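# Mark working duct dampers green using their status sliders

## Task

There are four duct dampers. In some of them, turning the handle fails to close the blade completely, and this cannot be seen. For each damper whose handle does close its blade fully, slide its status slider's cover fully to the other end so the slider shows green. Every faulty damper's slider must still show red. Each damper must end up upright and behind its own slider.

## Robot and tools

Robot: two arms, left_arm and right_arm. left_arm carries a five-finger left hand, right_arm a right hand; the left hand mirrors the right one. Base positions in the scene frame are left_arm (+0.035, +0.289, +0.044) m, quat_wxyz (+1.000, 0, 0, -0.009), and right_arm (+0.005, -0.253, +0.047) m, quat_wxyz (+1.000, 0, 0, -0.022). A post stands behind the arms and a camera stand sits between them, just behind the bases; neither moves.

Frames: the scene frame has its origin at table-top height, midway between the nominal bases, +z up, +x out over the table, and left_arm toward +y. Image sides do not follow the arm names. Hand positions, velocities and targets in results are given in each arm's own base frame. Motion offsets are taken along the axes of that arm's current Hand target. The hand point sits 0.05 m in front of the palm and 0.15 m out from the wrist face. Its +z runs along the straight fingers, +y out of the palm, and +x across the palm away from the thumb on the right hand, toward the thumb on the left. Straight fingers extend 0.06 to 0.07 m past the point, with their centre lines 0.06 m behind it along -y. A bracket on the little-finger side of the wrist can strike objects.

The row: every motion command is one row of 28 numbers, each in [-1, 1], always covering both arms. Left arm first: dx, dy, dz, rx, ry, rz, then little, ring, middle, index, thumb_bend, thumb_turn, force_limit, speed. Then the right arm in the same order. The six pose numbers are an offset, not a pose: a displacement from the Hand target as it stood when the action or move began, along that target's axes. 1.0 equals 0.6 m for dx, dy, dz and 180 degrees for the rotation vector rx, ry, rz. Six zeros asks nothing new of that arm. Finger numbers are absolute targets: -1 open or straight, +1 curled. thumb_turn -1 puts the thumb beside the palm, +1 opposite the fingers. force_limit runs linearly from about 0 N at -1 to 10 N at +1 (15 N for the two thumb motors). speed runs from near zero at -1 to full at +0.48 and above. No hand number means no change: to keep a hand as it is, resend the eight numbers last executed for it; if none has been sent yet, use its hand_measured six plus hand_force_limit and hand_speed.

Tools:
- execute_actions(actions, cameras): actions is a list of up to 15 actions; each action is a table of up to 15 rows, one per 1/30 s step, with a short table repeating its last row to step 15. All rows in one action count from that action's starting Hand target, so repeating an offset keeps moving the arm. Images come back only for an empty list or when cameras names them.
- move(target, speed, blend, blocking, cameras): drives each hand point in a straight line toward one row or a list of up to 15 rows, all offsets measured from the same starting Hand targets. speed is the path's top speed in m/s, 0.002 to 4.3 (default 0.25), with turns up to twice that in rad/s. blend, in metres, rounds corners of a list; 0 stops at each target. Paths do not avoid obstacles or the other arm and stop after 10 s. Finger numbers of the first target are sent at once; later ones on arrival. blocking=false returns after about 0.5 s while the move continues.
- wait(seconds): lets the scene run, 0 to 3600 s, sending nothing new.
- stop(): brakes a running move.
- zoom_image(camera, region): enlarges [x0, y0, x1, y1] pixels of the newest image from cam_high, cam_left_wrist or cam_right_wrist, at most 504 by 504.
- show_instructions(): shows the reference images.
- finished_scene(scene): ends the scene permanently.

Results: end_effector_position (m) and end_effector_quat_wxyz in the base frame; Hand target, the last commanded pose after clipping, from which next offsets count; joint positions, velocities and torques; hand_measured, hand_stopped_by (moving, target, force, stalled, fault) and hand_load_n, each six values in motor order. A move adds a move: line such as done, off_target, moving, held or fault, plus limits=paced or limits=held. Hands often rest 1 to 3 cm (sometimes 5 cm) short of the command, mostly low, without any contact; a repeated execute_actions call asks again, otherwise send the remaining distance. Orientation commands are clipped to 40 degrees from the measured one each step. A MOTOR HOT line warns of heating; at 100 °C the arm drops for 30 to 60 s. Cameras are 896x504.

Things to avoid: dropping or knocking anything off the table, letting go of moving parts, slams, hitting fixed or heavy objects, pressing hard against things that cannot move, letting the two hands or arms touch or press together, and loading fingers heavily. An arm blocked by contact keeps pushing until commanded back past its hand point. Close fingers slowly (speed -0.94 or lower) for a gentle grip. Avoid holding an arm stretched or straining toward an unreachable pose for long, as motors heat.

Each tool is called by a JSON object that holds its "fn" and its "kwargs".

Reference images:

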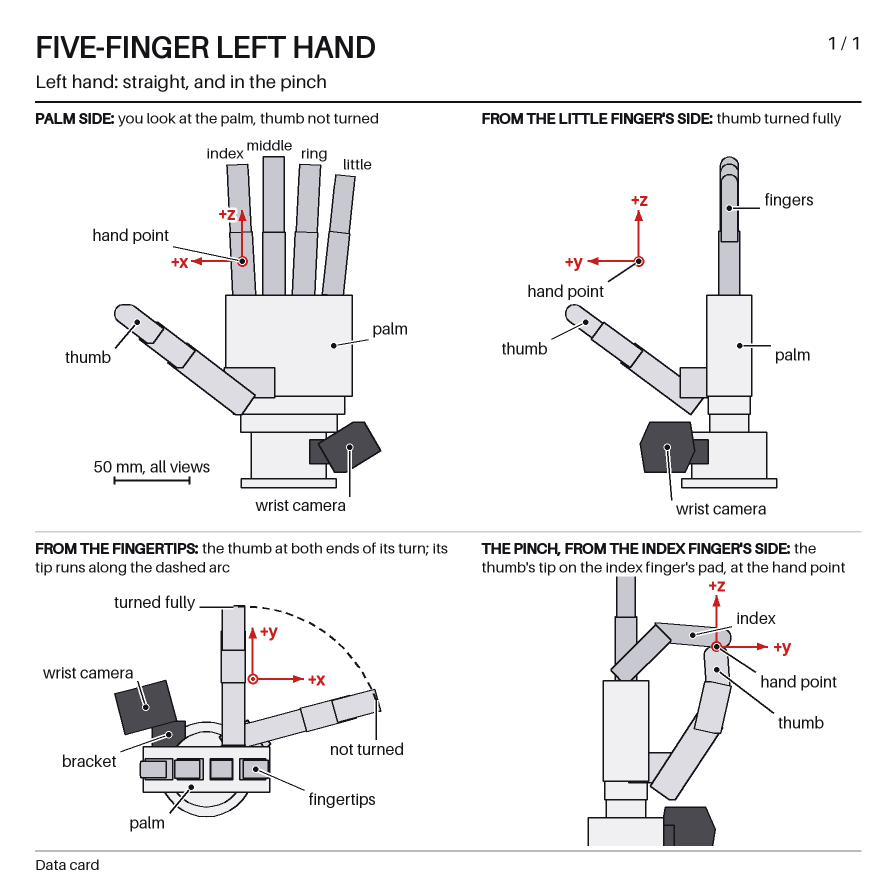

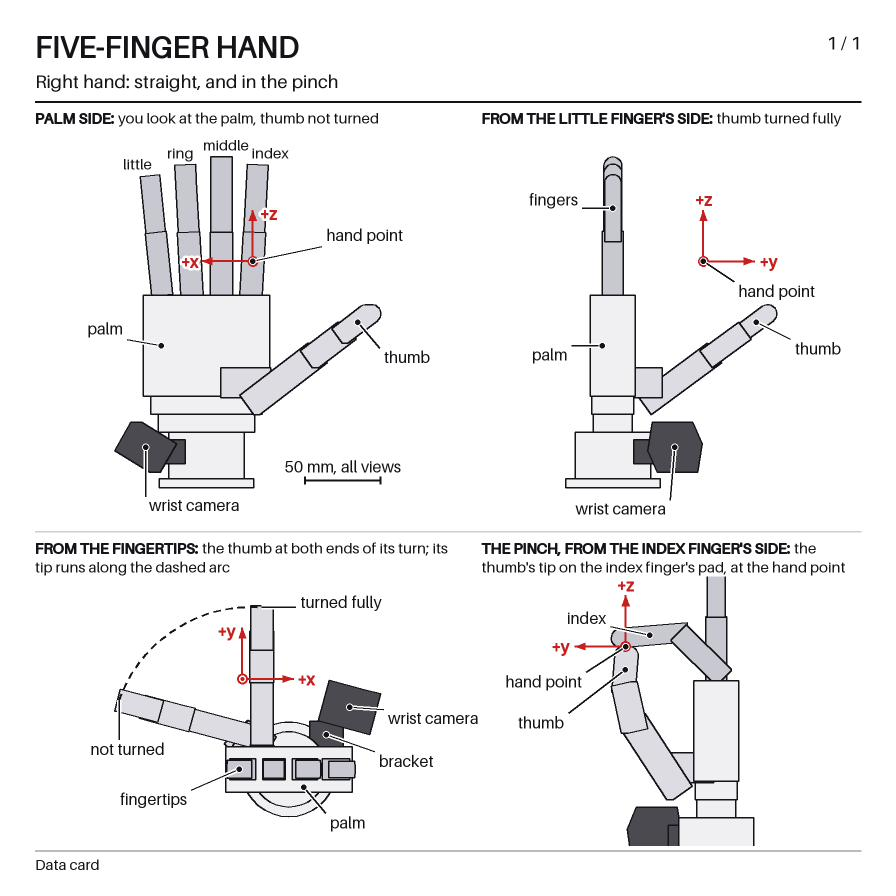

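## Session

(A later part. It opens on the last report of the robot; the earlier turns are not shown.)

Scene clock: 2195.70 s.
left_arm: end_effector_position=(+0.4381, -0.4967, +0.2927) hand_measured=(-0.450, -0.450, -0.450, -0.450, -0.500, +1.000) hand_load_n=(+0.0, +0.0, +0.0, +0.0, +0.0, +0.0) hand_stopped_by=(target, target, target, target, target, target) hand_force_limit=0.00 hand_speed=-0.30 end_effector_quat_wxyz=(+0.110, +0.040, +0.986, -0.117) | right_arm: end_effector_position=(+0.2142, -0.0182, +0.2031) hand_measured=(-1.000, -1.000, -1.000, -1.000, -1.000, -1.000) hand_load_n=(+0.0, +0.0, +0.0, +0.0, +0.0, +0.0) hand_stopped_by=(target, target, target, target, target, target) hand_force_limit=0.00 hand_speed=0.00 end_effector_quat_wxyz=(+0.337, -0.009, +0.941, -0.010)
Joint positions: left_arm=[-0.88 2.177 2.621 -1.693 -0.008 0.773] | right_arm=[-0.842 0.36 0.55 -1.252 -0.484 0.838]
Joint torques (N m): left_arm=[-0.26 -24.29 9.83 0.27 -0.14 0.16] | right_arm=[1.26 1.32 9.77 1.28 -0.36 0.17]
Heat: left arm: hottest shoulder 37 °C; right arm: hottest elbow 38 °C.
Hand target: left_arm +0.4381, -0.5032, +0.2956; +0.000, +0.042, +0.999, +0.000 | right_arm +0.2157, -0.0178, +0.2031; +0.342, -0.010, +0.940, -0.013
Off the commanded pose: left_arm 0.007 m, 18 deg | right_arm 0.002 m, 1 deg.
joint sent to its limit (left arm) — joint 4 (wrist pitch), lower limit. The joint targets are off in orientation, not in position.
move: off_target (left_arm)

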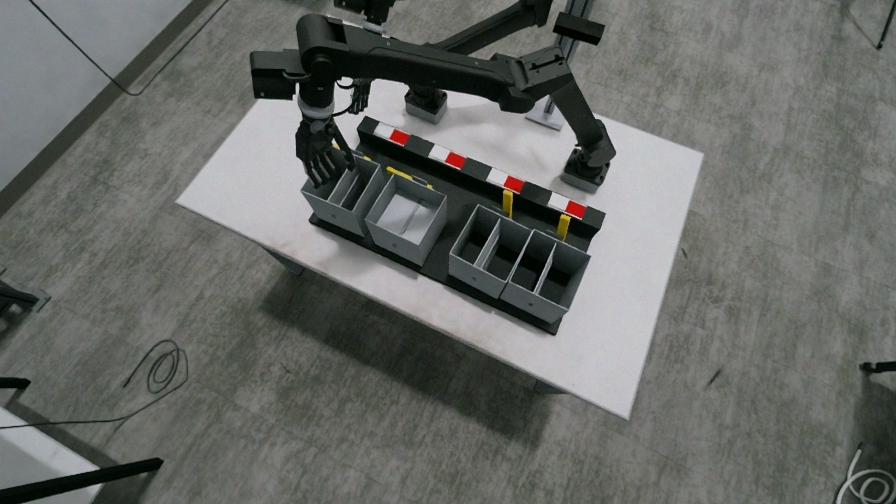

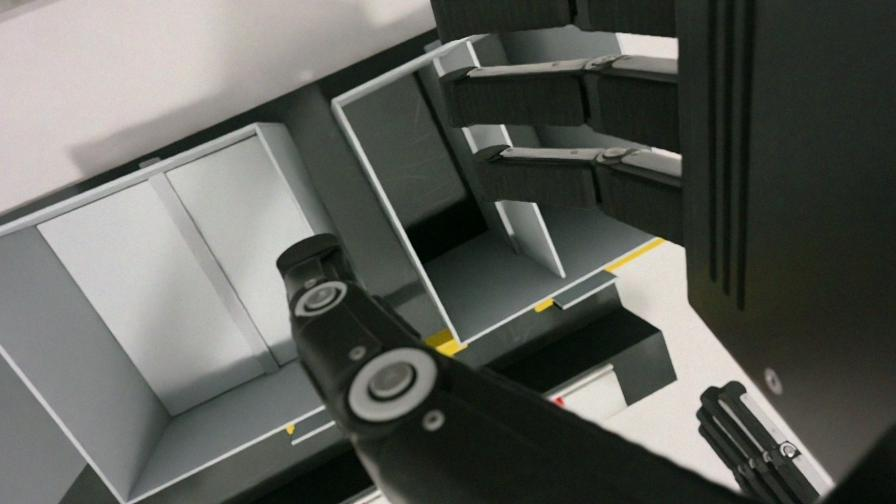

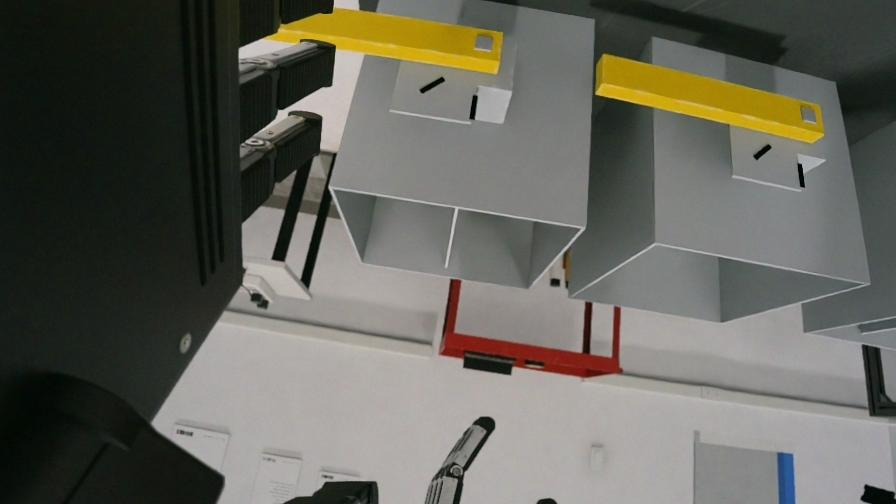

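{"fn": "move", "kwargs": {"target": [[0,0,0,0,0,0,1,1,1,-1,-1,1,0,0,-0.0164,-0.4188,-0.0781,0,0,0,-1,-1,-1,-1,-1,-1,0,0]], "speed": [0.35], "cameras": []}}

{"fn": "move", "kwargs": {"target": [[0.3,-0.07,0.0,0,0,-0.032,1,1,1,-1,-1,1,0,0,0,0,0,0,0,0,-1,-1,-1,-1,-1,-1,0,0],[0.4474,-0.1096,0.2,0,0,-0.032,1,1,1,-1,-1,1,0,0,0,0,0,0,0,0,-1,-1,-1,-1,-1,-1,0,0]], "speed": [0.3,0.2], "blend": [0.05,0], "cameras": ["all"]}}

Scene clock: 2307.07 s.
left_arm: end_effector_position=(+0.4383, -0.4965, +0.2927) hand_measured=(+1.000, +1.000, +1.000, -1.000, -1.000, +1.000) hand_load_n=(+0.0, +0.0, +0.0, +0.0, +0.0, +0.0) hand_stopped_by=(target, target, target, target, target, target) hand_force_limit=0.00 hand_speed=0.00 end_effector_quat_wxyz=(+0.111, +0.040, +0.986, -0.117) | right_arm: end_effector_position=(+0.1944, -0.2565, +0.2358) hand_measured=(-1.000, -1.000, -1.000, -1.000, -1.000, -1.000) hand_load_n=(+0.0, +0.0, +0.0, +0.0, +0.0, +0.0) hand_stopped_by=(target, target, target, target, target, target) hand_force_limit=0.00 hand_speed=0.00 end_effector_quat_wxyz=(+0.338, +0.002, +0.941, +0.008)
Joint positions: left_arm=[-0.88 2.177 2.621 -1.693 -0.009 0.774] | right_arm=[-1.423 1.176 0.998 -1.289 -0.683 0.19]
Joint torques (N m): left_arm=[-0.38 -24.06 9.72 0.27 -0.14 0.13] | right_arm=[0.38 -9 14.02 0.06 -0.74 -0.07]
Heat: left arm: hottest elbow 43 °C; right arm: hottest elbow 39 °C.
Hand target: left_arm +0.4381, -0.5032, +0.2956; +0.000, +0.042, +0.999, +0.000 | right_arm +0.1954, -0.2677, +0.2531; +0.342, -0.010, +0.940, -0.013
Off the commanded pose: left_arm 0.007 m, 19 deg | right_arm 0.021 m, 3 deg.
joint sent to its limit (left arm) — joint 4 (wrist pitch), lower limit. The joint targets are off in orientation, not in position.
move: off_target (right_arm)

Scene clock: 2309.17 s.
left_arm: end_effector_position=(+0.1625, -0.5432, +0.1838) hand_measured=(+1.000, +1.000, +1.000, -1.000, -1.000, +1.000) hand_load_n=(+0.0, +0.0, +0.0, +0.0, +0.0, +0.0) hand_stopped_by=(target, target, target, target, target, target) hand_force_limit=0.00 hand_speed=0.00 end_effector_quat_wxyz=(+0.002, +0.000, +1.000, -0.002) | right_arm: end_effector_position=(+0.1944, -0.2565, +0.2358) hand_measured=(-1.000, -1.000, -1.000, -1.000, -1.000, -1.000) hand_load_n=(+0.0, +0.0, +0.0, +0.0, +0.0, +0.0) hand_stopped_by=(target, target, target, target, target, target) hand_force_limit=0.00 hand_speed=0.00 end_effector_quat_wxyz=(+0.338, +0.002, +0.941, +0.008)
Joint positions: left_arm=[-1.26 2.03 2.063 -1.598 -0.001 0.31] | right_arm=[-1.423 1.176 0.998 -1.289 -0.683 0.189]
Joint torques (N m): left_arm=[0.79 -22.48 7.73 0.27 0.01 -0.12] | right_arm=[0.5 -8.53 13.74 0.08 -0.76 -0.11]
Heat: left arm: hottest elbow 42 °C; right arm: hottest elbow 39 °C.
Hand target: left_arm +0.1650, -0.5462, +0.1757; +0.000, -0.008, +1.000, +0.000 | right_arm +0.1954, -0.2677, +0.2531; +0.342, -0.010, +0.940, -0.013
Off the commanded pose: left_arm 0.009 m, 1 deg | right_arm 0.021 m, 3 deg.
move: done

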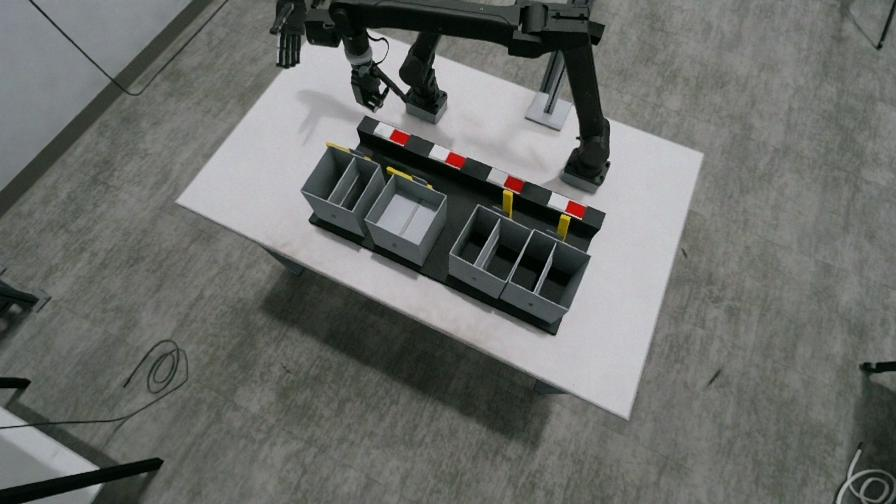

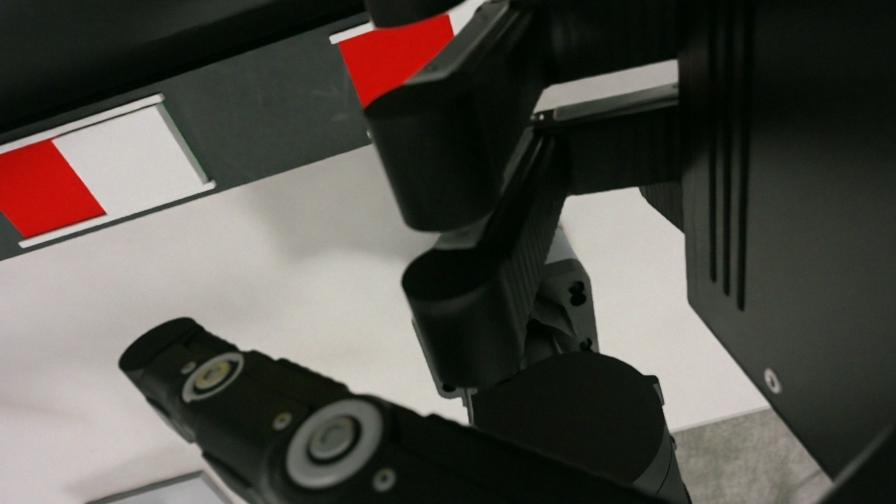

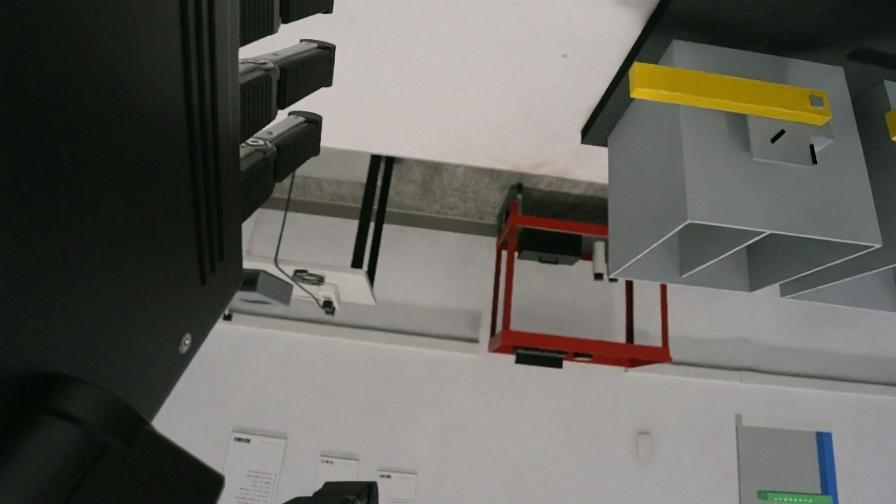

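{"fn": "zoom_image", "kwargs": {"camera": "cam_high", "region": [340, 60, 480, 180]}}

{"fn": "zoom_image", "kwargs": {"camera": "cam_left_wrist", "region": [0, 60, 240, 260]}}

Scaled by 3.600.

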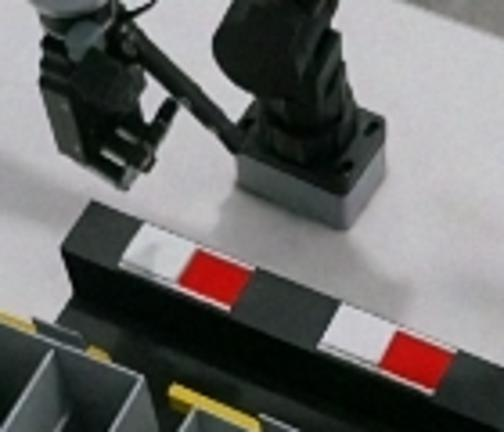

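Scaled by 2.100.

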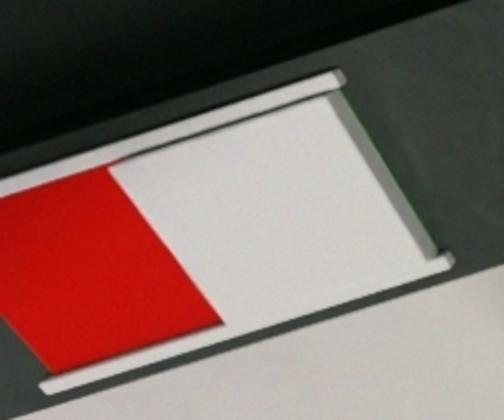

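{"fn": "move", "kwargs": {"target": [[-0.0067,0.2333,0.1,0,0,0,1,1,1,-1,-1,1,0,0,0,0,0,0,0,0,-1,-1,-1,-1,-1,-1,0,0]], "speed": [0.2], "cameras": ["all"]}}

{"fn": "zoom_image", "kwargs": {"camera": "cam_high", "region": [380, 70, 500, 190]}}

Scene clock: 2337.10 s.
left_arm: end_effector_position=(+0.1637, -0.4073, +0.1132) hand_measured=(+1.000, +1.000, +1.000, -1.000, -1.000, +1.000) hand_load_n=(+0.0, +0.0, +0.0, +0.0, +0.0, +0.0) hand_stopped_by=(target, target, target, target, target, target) hand_force_limit=0.00 hand_speed=0.00 end_effector_quat_wxyz=(-0.002, -0.011, +1.000, +0.007) | right_arm: end_effector_position=(+0.1944, -0.2565, +0.2358) hand_measured=(-1.000, -1.000, -1.000, -1.000, -1.000, -1.000) hand_load_n=(+0.0, +0.0, +0.0, +0.0, +0.0, +0.0) hand_stopped_by=(target, target, target, target, target, target) hand_force_limit=0.00 hand_speed=0.00 end_effector_quat_wxyz=(+0.338, +0.002, +0.941, +0.008)
Joint positions: left_arm=[-1.173 1.72 1.416 -1.28 -0.001 0.375] | right_arm=[-1.423 1.176 0.998 -1.289 -0.683 0.189]
Joint torques (N m): left_arm=[0.91 -18.78 6.8 0.23 0 0.11] | right_arm=[0.91 -8.59 13.89 -0.01 -0.71 -0.06]
Heat: left arm: hottest elbow 39 °C; right arm: hottest elbow 41 °C.
Hand target: left_arm +0.1669, -0.4062, +0.1156; +0.000, -0.008, +1.000, +0.000 | right_arm +0.1954, -0.2677, +0.2531; +0.342, -0.010, +0.940, -0.013
Off the commanded pose: left_arm 0.004 m, 1 deg | right_arm 0.021 m, 3 deg.
move: done

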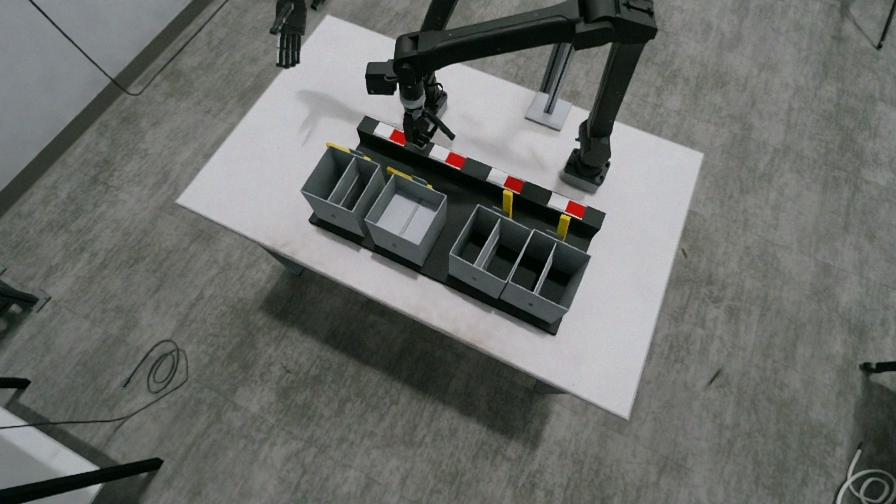

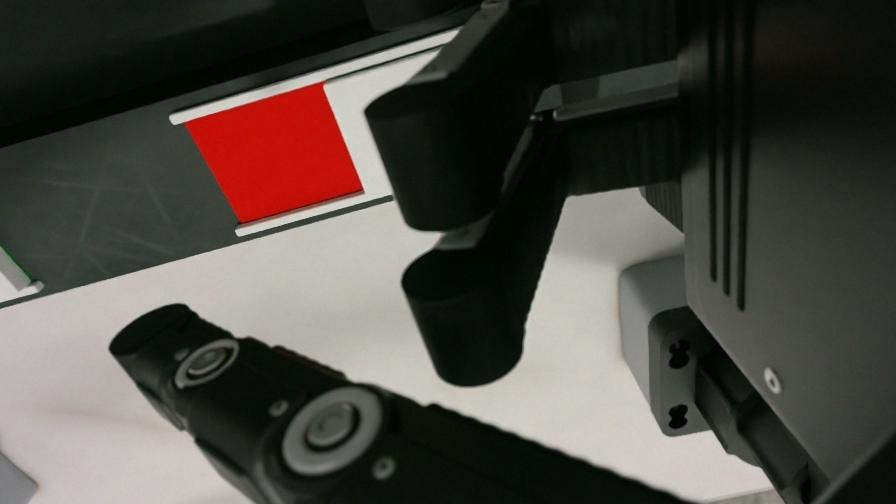

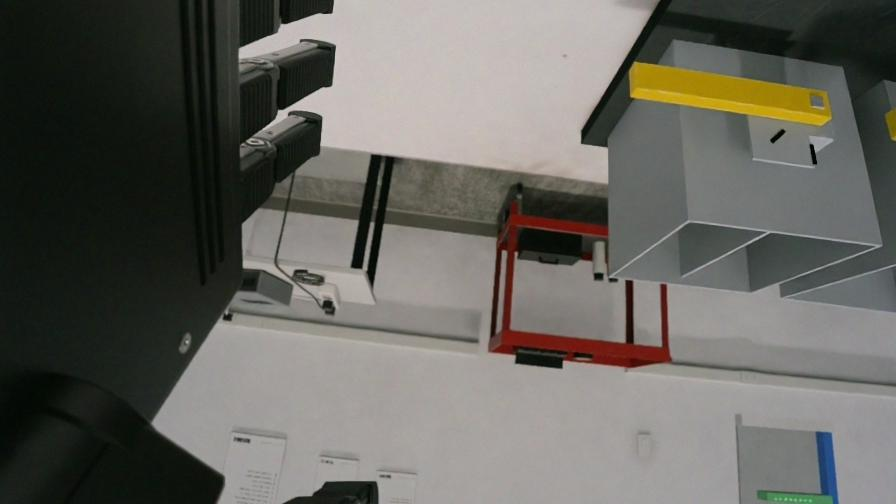

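Scaled by 4.200.

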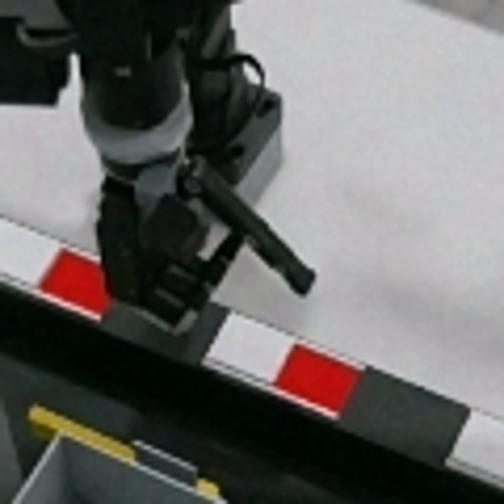

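{"fn": "move", "kwargs": {"target": [[0,0,0.0743,0,0,0,1,1,1,-1,-1,1,0,0,0,0,0,0,0,0,-1,-1,-1,-1,-1,-1,0,0]], "speed": [0.06], "cameras": ["all"]}}

{"fn": "zoom_image", "kwargs": {"camera": "cam_high", "region": [380, 70, 500, 190]}}

Scene clock: 2346.77 s.
left_arm: end_effector_position=(+0.1645, -0.4089, +0.0940) hand_measured=(+1.000, +1.000, +1.000, -1.000, -1.000, +1.000) hand_load_n=(+0.0, +0.0, +0.0, -4.5, -0.5, +0.0) hand_stopped_by=(target, target, target, target, target, target) hand_force_limit=0.00 hand_speed=0.00 end_effector_quat_wxyz=(+0.004, -0.008, +1.000, -0.011) | right_arm: end_effector_position=(+0.1944, -0.2565, +0.2358) hand_measured=(-1.000, -1.000, -1.000, -1.000, -1.000, -1.000) hand_load_n=(+0.0, -0.5, +0.0, +0.0, -0.5, +0.0) hand_stopped_by=(target, target, target, target, target, target) hand_force_limit=0.00 hand_speed=0.00 end_effector_quat_wxyz=(+0.338, +0.002, +0.941, +0.008)
Joint positions: left_arm=[-1.173 1.714 1.361 -1.194 0 0.382] | right_arm=[-1.423 1.176 0.998 -1.289 -0.683 0.189]
Joint torques (N m): left_arm=[0.97 -14.62 5.46 1.17 -0.07 0.06] | right_arm=[0.44 -8.53 13.86 0.12 -0.74 -0.1]
Heat: left arm: hottest elbow 39 °C; right arm: hottest elbow 42 °C.
Hand target: left_arm +0.1669, -0.4062, +0.0710; +0.000, -0.008, +1.000, +0.000 | right_arm +0.1954, -0.2677, +0.2531; +0.342, -0.010, +0.940, -0.013
Off the commanded pose: left_arm 0.023 m, 1 deg | right_arm 0.021 m, 3 deg.
move: off_target (left_arm)

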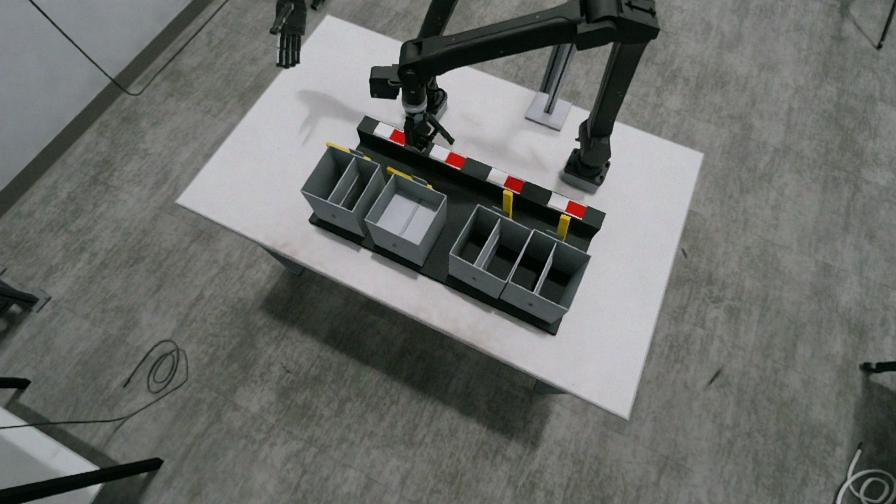

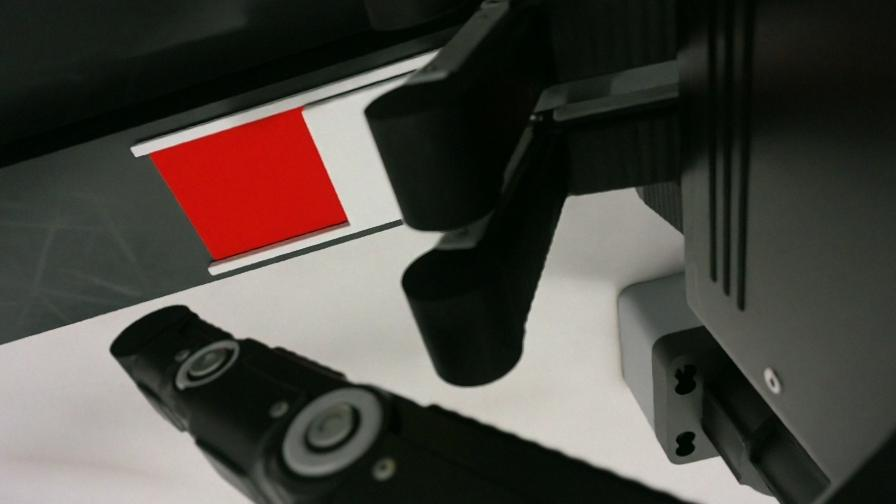

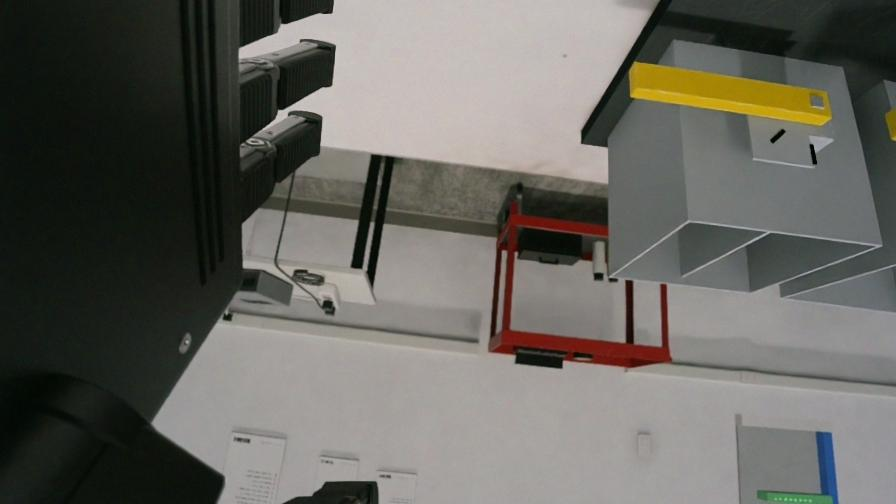

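Scaled by 4.200.

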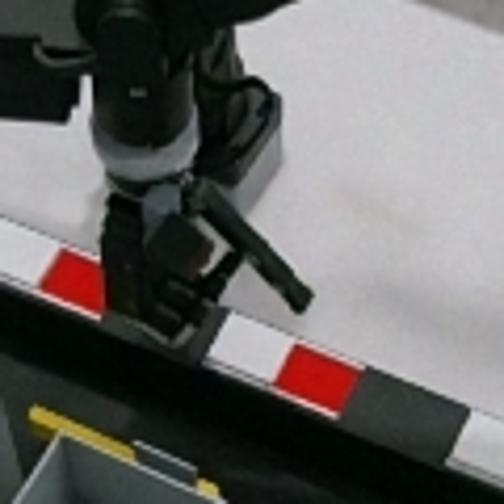

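{"fn": "move", "kwargs": {"target": [[0,0.0,-0.015,0,0,0,1,1,1,-1,-1,1,0,0,0,0,0,0,0,0,-1,-1,-1,-1,-1,-1,0,0],[0,0.06,-0.015,0,0,0,1,1,1,-1,-1,1,0,0,0,0,0,0,0,0,-1,-1,-1,-1,-1,-1,0,0]], "speed": [0.06], "cameras": ["all"]}}

{"fn": "zoom_image", "kwargs": {"camera": "cam_high", "region": [380, 70, 500, 190]}}

speed must be one number or one for each of the 2 targets, got a list of 1; nothing of the call was run

Scaled by 4.200.

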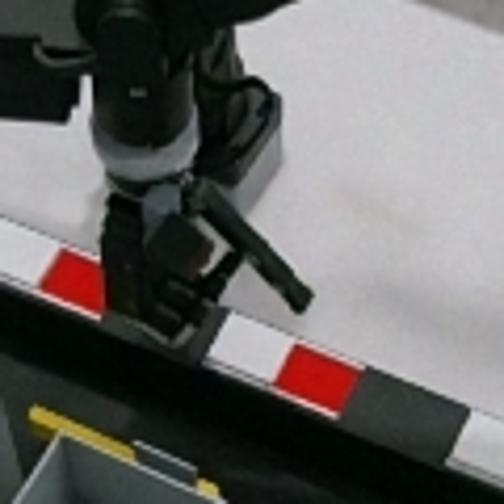

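{"fn": "move", "kwargs": {"target": [[0,0.0,-0.012,0,0,0,1,1,1,-1,-1,1,0,0,0,0,0,0,0,0,-1,-1,-1,-1,-1,-1,0,0],[0,0.07,-0.012,0,0,0,1,1,1,-1,-1,1,0,0,0,0,0,0,0,0,-1,-1,-1,-1,-1,-1,0,0]], "speed": 0.06, "cameras": ["all"]}}

{"fn": "zoom_image", "kwargs": {"camera": "cam_high", "region": [380, 70, 500, 190]}}

Scene clock: 2362.23 s.
left_arm: end_effector_position=(+0.1636, -0.3811, +0.0927) hand_measured=(+1.000, +1.000, +1.000, -1.000, -1.000, +1.000) hand_load_n=(+0.0, +0.0, +0.0, +0.5, +0.0, -0.5) hand_stopped_by=(target, target, target, target, target, target) hand_force_limit=0.00 hand_speed=0.00 end_effector_quat_wxyz=(+0.006, -0.010, +1.000, -0.024) | right_arm: end_effector_position=(+0.1944, -0.2565, +0.2358) hand_measured=(-1.000, -1.000, -1.000, -1.000, -1.000, -1.000) hand_load_n=(+0.0, +0.0, +0.0, +0.0, +0.0, +0.0) hand_stopped_by=(target, target, target, target, target, target) hand_force_limit=0.00 hand_speed=0.00 end_effector_quat_wxyz=(+0.338, +0.002, +0.941, +0.008)
Joint positions: left_arm=[-1.149 1.634 1.258 -1.145 0.008 0.402] | right_arm=[-1.423 1.176 0.998 -1.289 -0.683 0.189]
Joint torques (N m): left_arm=[1.73 -14.8 4.98 -0.18 -0.29 0.2] | right_arm=[0.67 -8.59 14.01 0.08 -0.74 -0.09]
Heat: left arm: hottest elbow 37 °C; right arm: hottest elbow 43 °C.
Hand target: left_arm +0.1662, -0.3643, +0.0783; +0.000, -0.008, +1.000, +0.000 | right_arm +0.1954, -0.2677, +0.2531; +0.342, -0.010, +0.940, -0.013
Off the commanded pose: left_arm 0.022 m, 3 deg | right_arm 0.021 m, 3 deg.
move: off_target (left_arm)

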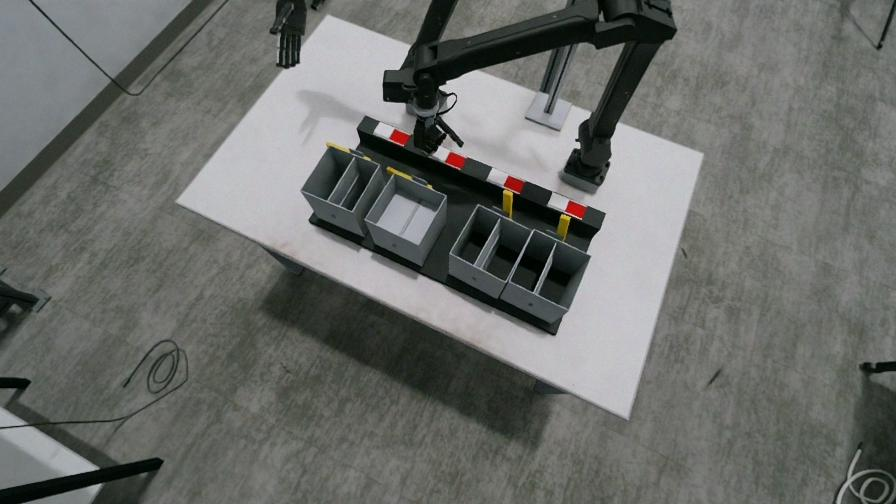

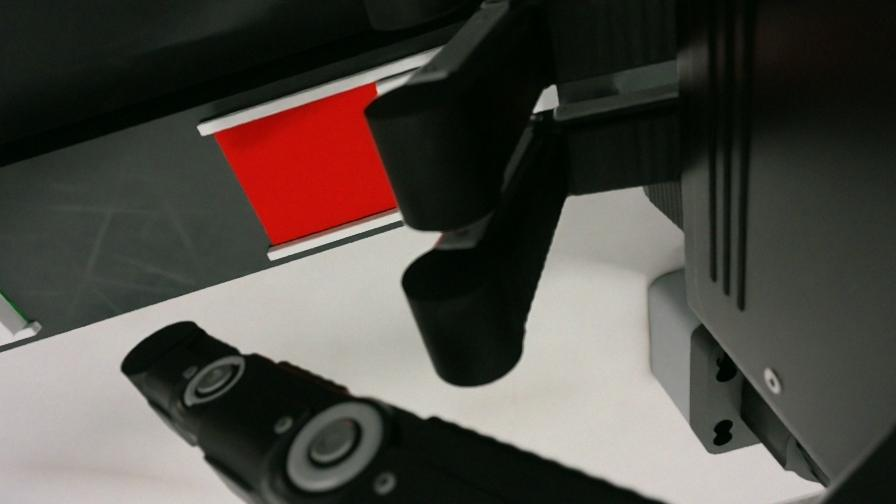

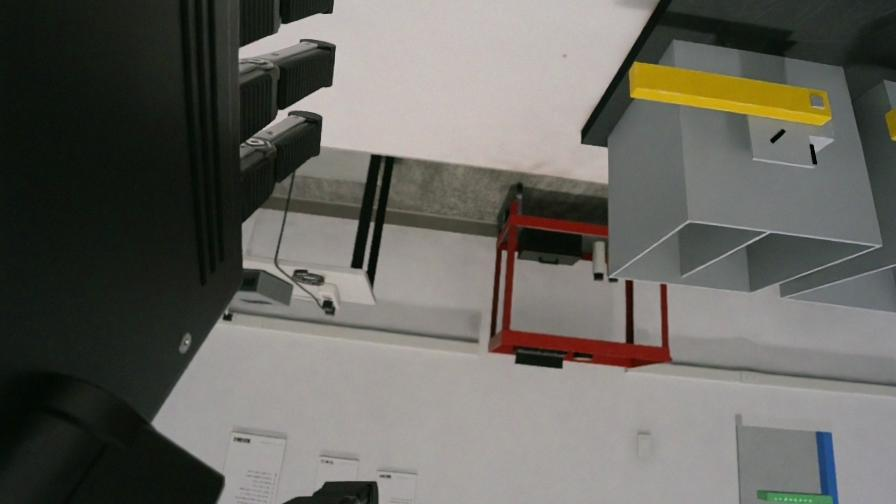

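Scaled by 4.200.

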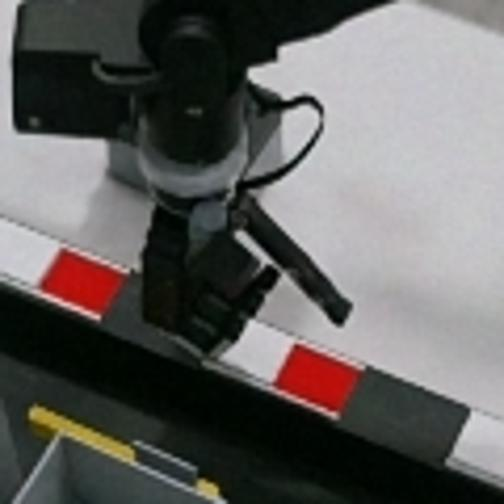

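{"fn": "move", "kwargs": {"target": [[0,0.04,0,0,0,0,1,1,1,-1,-1,1,0,0,0,0,0,0,0,0,-1,-1,-1,-1,-1,-1,0,0]], "speed": 0.04, "cameras": ["all"]}}

{"fn": "zoom_image", "kwargs": {"camera": "cam_high", "region": [380, 70, 500, 190]}}

Scene clock: 2373.63 s.
left_arm: end_effector_position=(+0.1631, -0.3612, +0.0919) hand_measured=(+1.000, +1.000, +1.000, -1.000, -1.000, +1.000) hand_load_n=(+0.5, +0.5, +0.0, +0.5, +0.0, +0.0) hand_stopped_by=(target, target, target, target, target, target) hand_force_limit=0.00 hand_speed=0.00 end_effector_quat_wxyz=(+0.007, -0.010, +1.000, -0.028) | right_arm: end_effector_position=(+0.1944, -0.2565, +0.2358) hand_measured=(-1.000, -1.000, -1.000, -1.000, -1.000, -1.000) hand_load_n=(+0.0, +0.0, +0.0, +0.0, +0.0, +0.0) hand_stopped_by=(target, target, target, target, target, target) hand_force_limit=0.00 hand_speed=0.00 end_effector_quat_wxyz=(+0.338, +0.002, +0.941, +0.008)
Joint positions: left_arm=[-1.131 1.584 1.195 -1.125 0.011 0.419] | right_arm=[-1.423 1.176 0.998 -1.289 -0.683 0.189]
Joint torques (N m): left_arm=[2.02 -14.1 4.7 -0.44 -0.39 0.25] | right_arm=[0.91 -8.88 13.83 0.08 -0.72 -0.08]
Heat: left arm: hottest elbow 37 °C; right arm: hottest elbow 43 °C.
Hand target: left_arm +0.1658, -0.3402, +0.0782; +0.000, -0.008, +1.000, +0.000 | right_arm +0.1954, -0.2677, +0.2531; +0.342, -0.010, +0.940, -0.013
Off the commanded pose: left_arm 0.025 m, 3 deg | right_arm 0.021 m, 3 deg.
move: off_target (left_arm)

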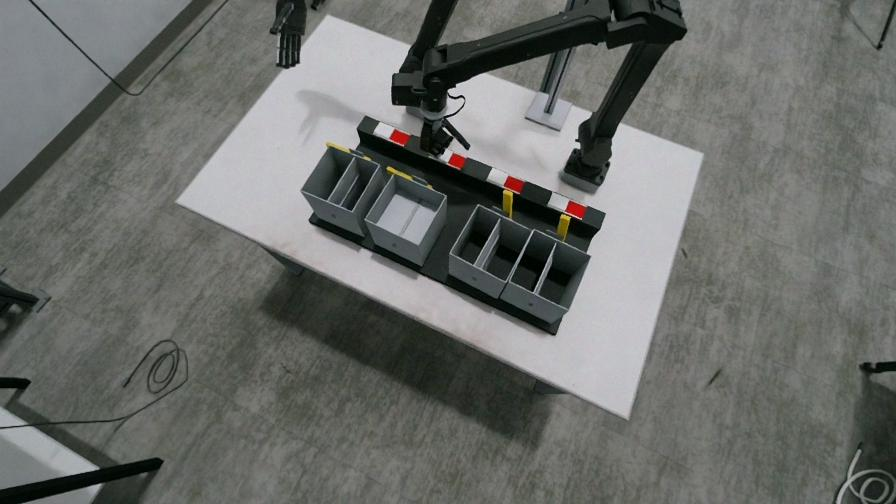

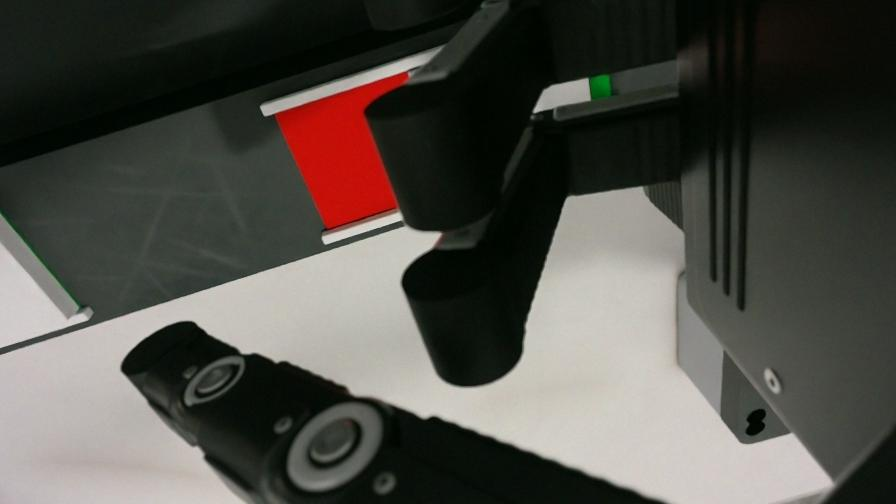

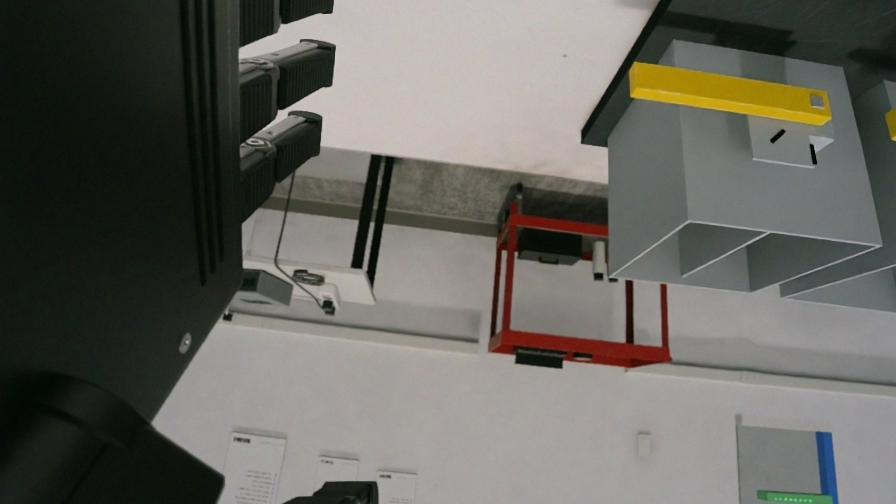

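Scaled by 4.200.

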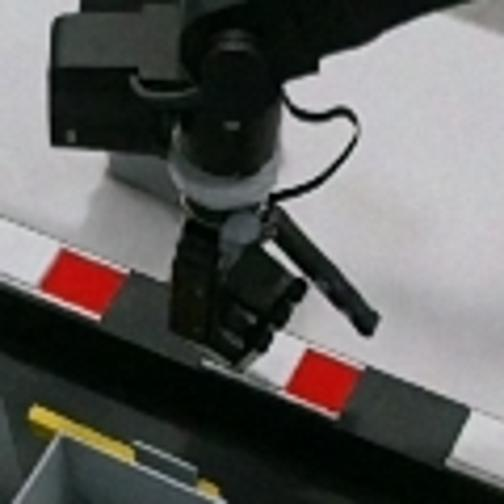

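{"fn": "move", "kwargs": {"target": [[0,0.07,0,0,0,0,1,1,1,-1,-1,1,0,0,0,0,0,0,0,0,-1,-1,-1,-1,-1,-1,0,0]], "speed": 0.04, "cameras": ["all"]}}

{"fn": "zoom_image", "kwargs": {"camera": "cam_high", "region": [380, 70, 500, 190]}}

Scene clock: 2383.00 s.
left_arm: end_effector_position=(+0.1628, -0.3200, +0.0917) hand_measured=(+1.000, +1.000, +1.000, -1.000, -1.000, +1.000) hand_load_n=(+0.0, +0.0, +0.0, +0.5, +0.0, +0.0) hand_stopped_by=(target, target, target, target, target, target) hand_force_limit=0.00 hand_speed=0.00 end_effector_quat_wxyz=(+0.007, -0.010, +0.999, -0.029) | right_arm: end_effector_position=(+0.1944, -0.2565, +0.2358) hand_measured=(-1.000, -1.000, -1.000, -1.000, -1.000, -1.000) hand_load_n=(+0.0, +0.0, +0.0, +0.0, +0.0, +0.0) hand_stopped_by=(target, target, target, target, target, target) hand_force_limit=0.00 hand_speed=0.00 end_effector_quat_wxyz=(+0.338, +0.002, +0.941, +0.008)
Joint positions: left_arm=[-1.089 1.492 1.088 -1.109 0.015 0.461] | right_arm=[-1.423 1.176 0.998 -1.289 -0.683 0.189]
Joint torques (N m): left_arm=[2.2 -12.34 4.6 -0.44 -0.52 0.23] | right_arm=[0.44 -8.94 13.75 0.14 -0.74 -0.07]
Heat: left arm: hottest elbow 36 °C; right arm: hottest elbow 43 °C.
Hand target: left_arm +0.1652, -0.2981, +0.0782; +0.000, -0.008, +1.000, +0.000 | right_arm +0.1954, -0.2677, +0.2531; +0.342, -0.010, +0.940, -0.013
Off the commanded pose: left_arm 0.026 m, 3 deg | right_arm 0.021 m, 3 deg.
move: off_target (left_arm)

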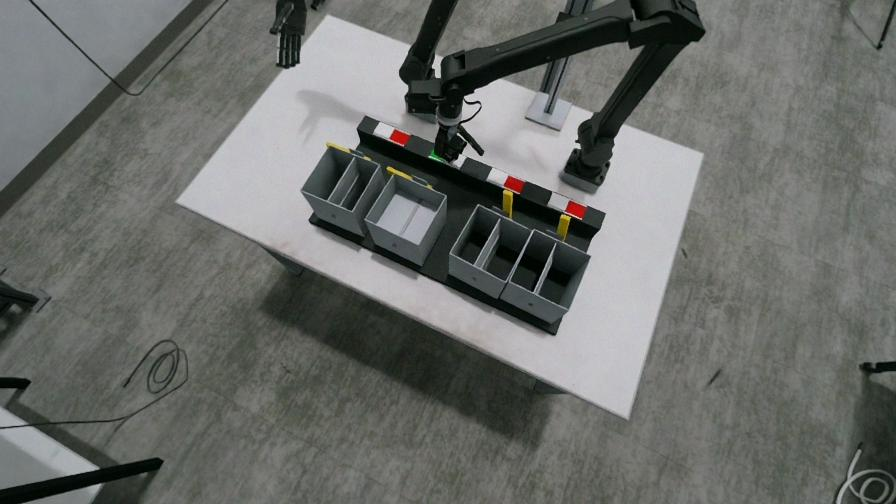

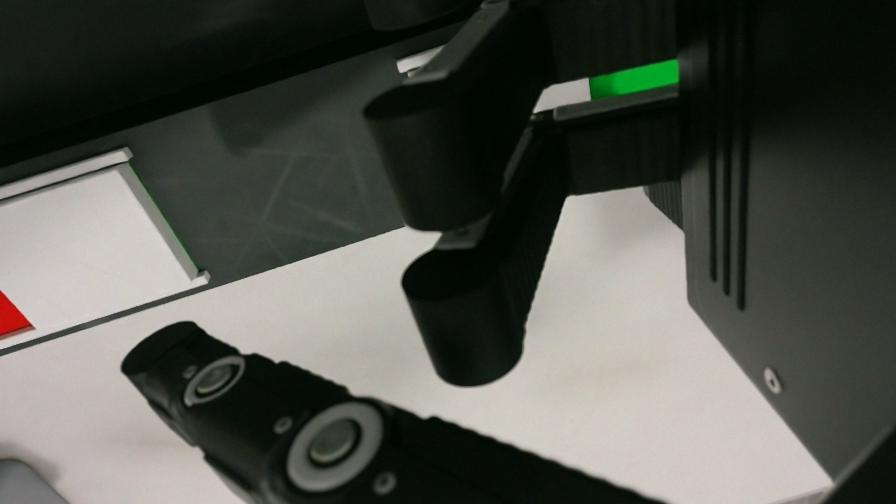

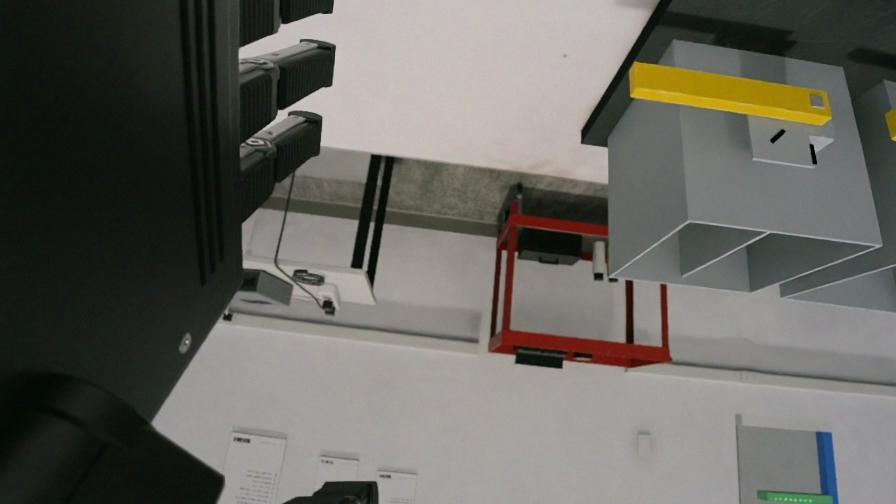

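Scaled by 4.200.

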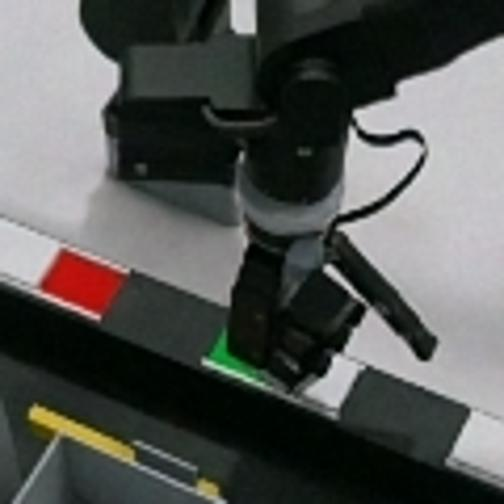

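{"fn": "move", "kwargs": {"target": [[0,0.03,0,0,0,0,1,1,1,-1,-1,1,0,0,0,0,0,0,0,0,-1,-1,-1,-1,-1,-1,0,0]], "speed": 0.04, "cameras": []}}

Scene clock: 2388.23 s.
left_arm: end_effector_position=(+0.1625, -0.3172, +0.0896) hand_measured=(+1.000, +1.000, +1.000, -1.000, -1.000, +1.000) hand_load_n=(+0.0, +0.0, +0.0, +1.0, +0.0, +0.0) hand_stopped_by=(target, target, target, target, target, target) hand_force_limit=0.00 hand_speed=0.00 end_effector_quat_wxyz=(+0.008, -0.012, +0.999, -0.044) | right_arm: end_effector_position=(+0.1944, -0.2565, +0.2358) hand_measured=(-1.000, -1.000, -1.000, -1.000, -1.000, -1.000) hand_load_n=(+0.0, +0.0, +0.0, +0.0, +0.0, -0.5) hand_stopped_by=(target, target, target, target, target, target) hand_force_limit=0.00 hand_speed=0.00 end_effector_quat_wxyz=(+0.338, +0.002, +0.941, +0.008)
Joint positions: left_arm=[-1.08 1.466 1.058 -1.076 0.026 0.466] | right_arm=[-1.423 1.176 0.998 -1.289 -0.683 0.189]
Joint torques (N m): left_arm=[3.08 -12.98 3.81 -1.54 -0.84 0.44] | right_arm=[0.21 -8.94 13.81 0.1 -0.73 -0.07]
Heat: left arm: hottest elbow 36 °C; right arm: hottest elbow 44 °C.
Hand target: left_arm +0.1648, -0.2802, +0.0783; +0.000, -0.008, +1.000, +0.000 | right_arm +0.1954, -0.2677, +0.2531; +0.342, -0.010, +0.940, -0.013
Off the commanded pose: left_arm 0.039 m, 5 deg | right_arm 0.021 m, 3 deg.
move: off_target (left_arm)


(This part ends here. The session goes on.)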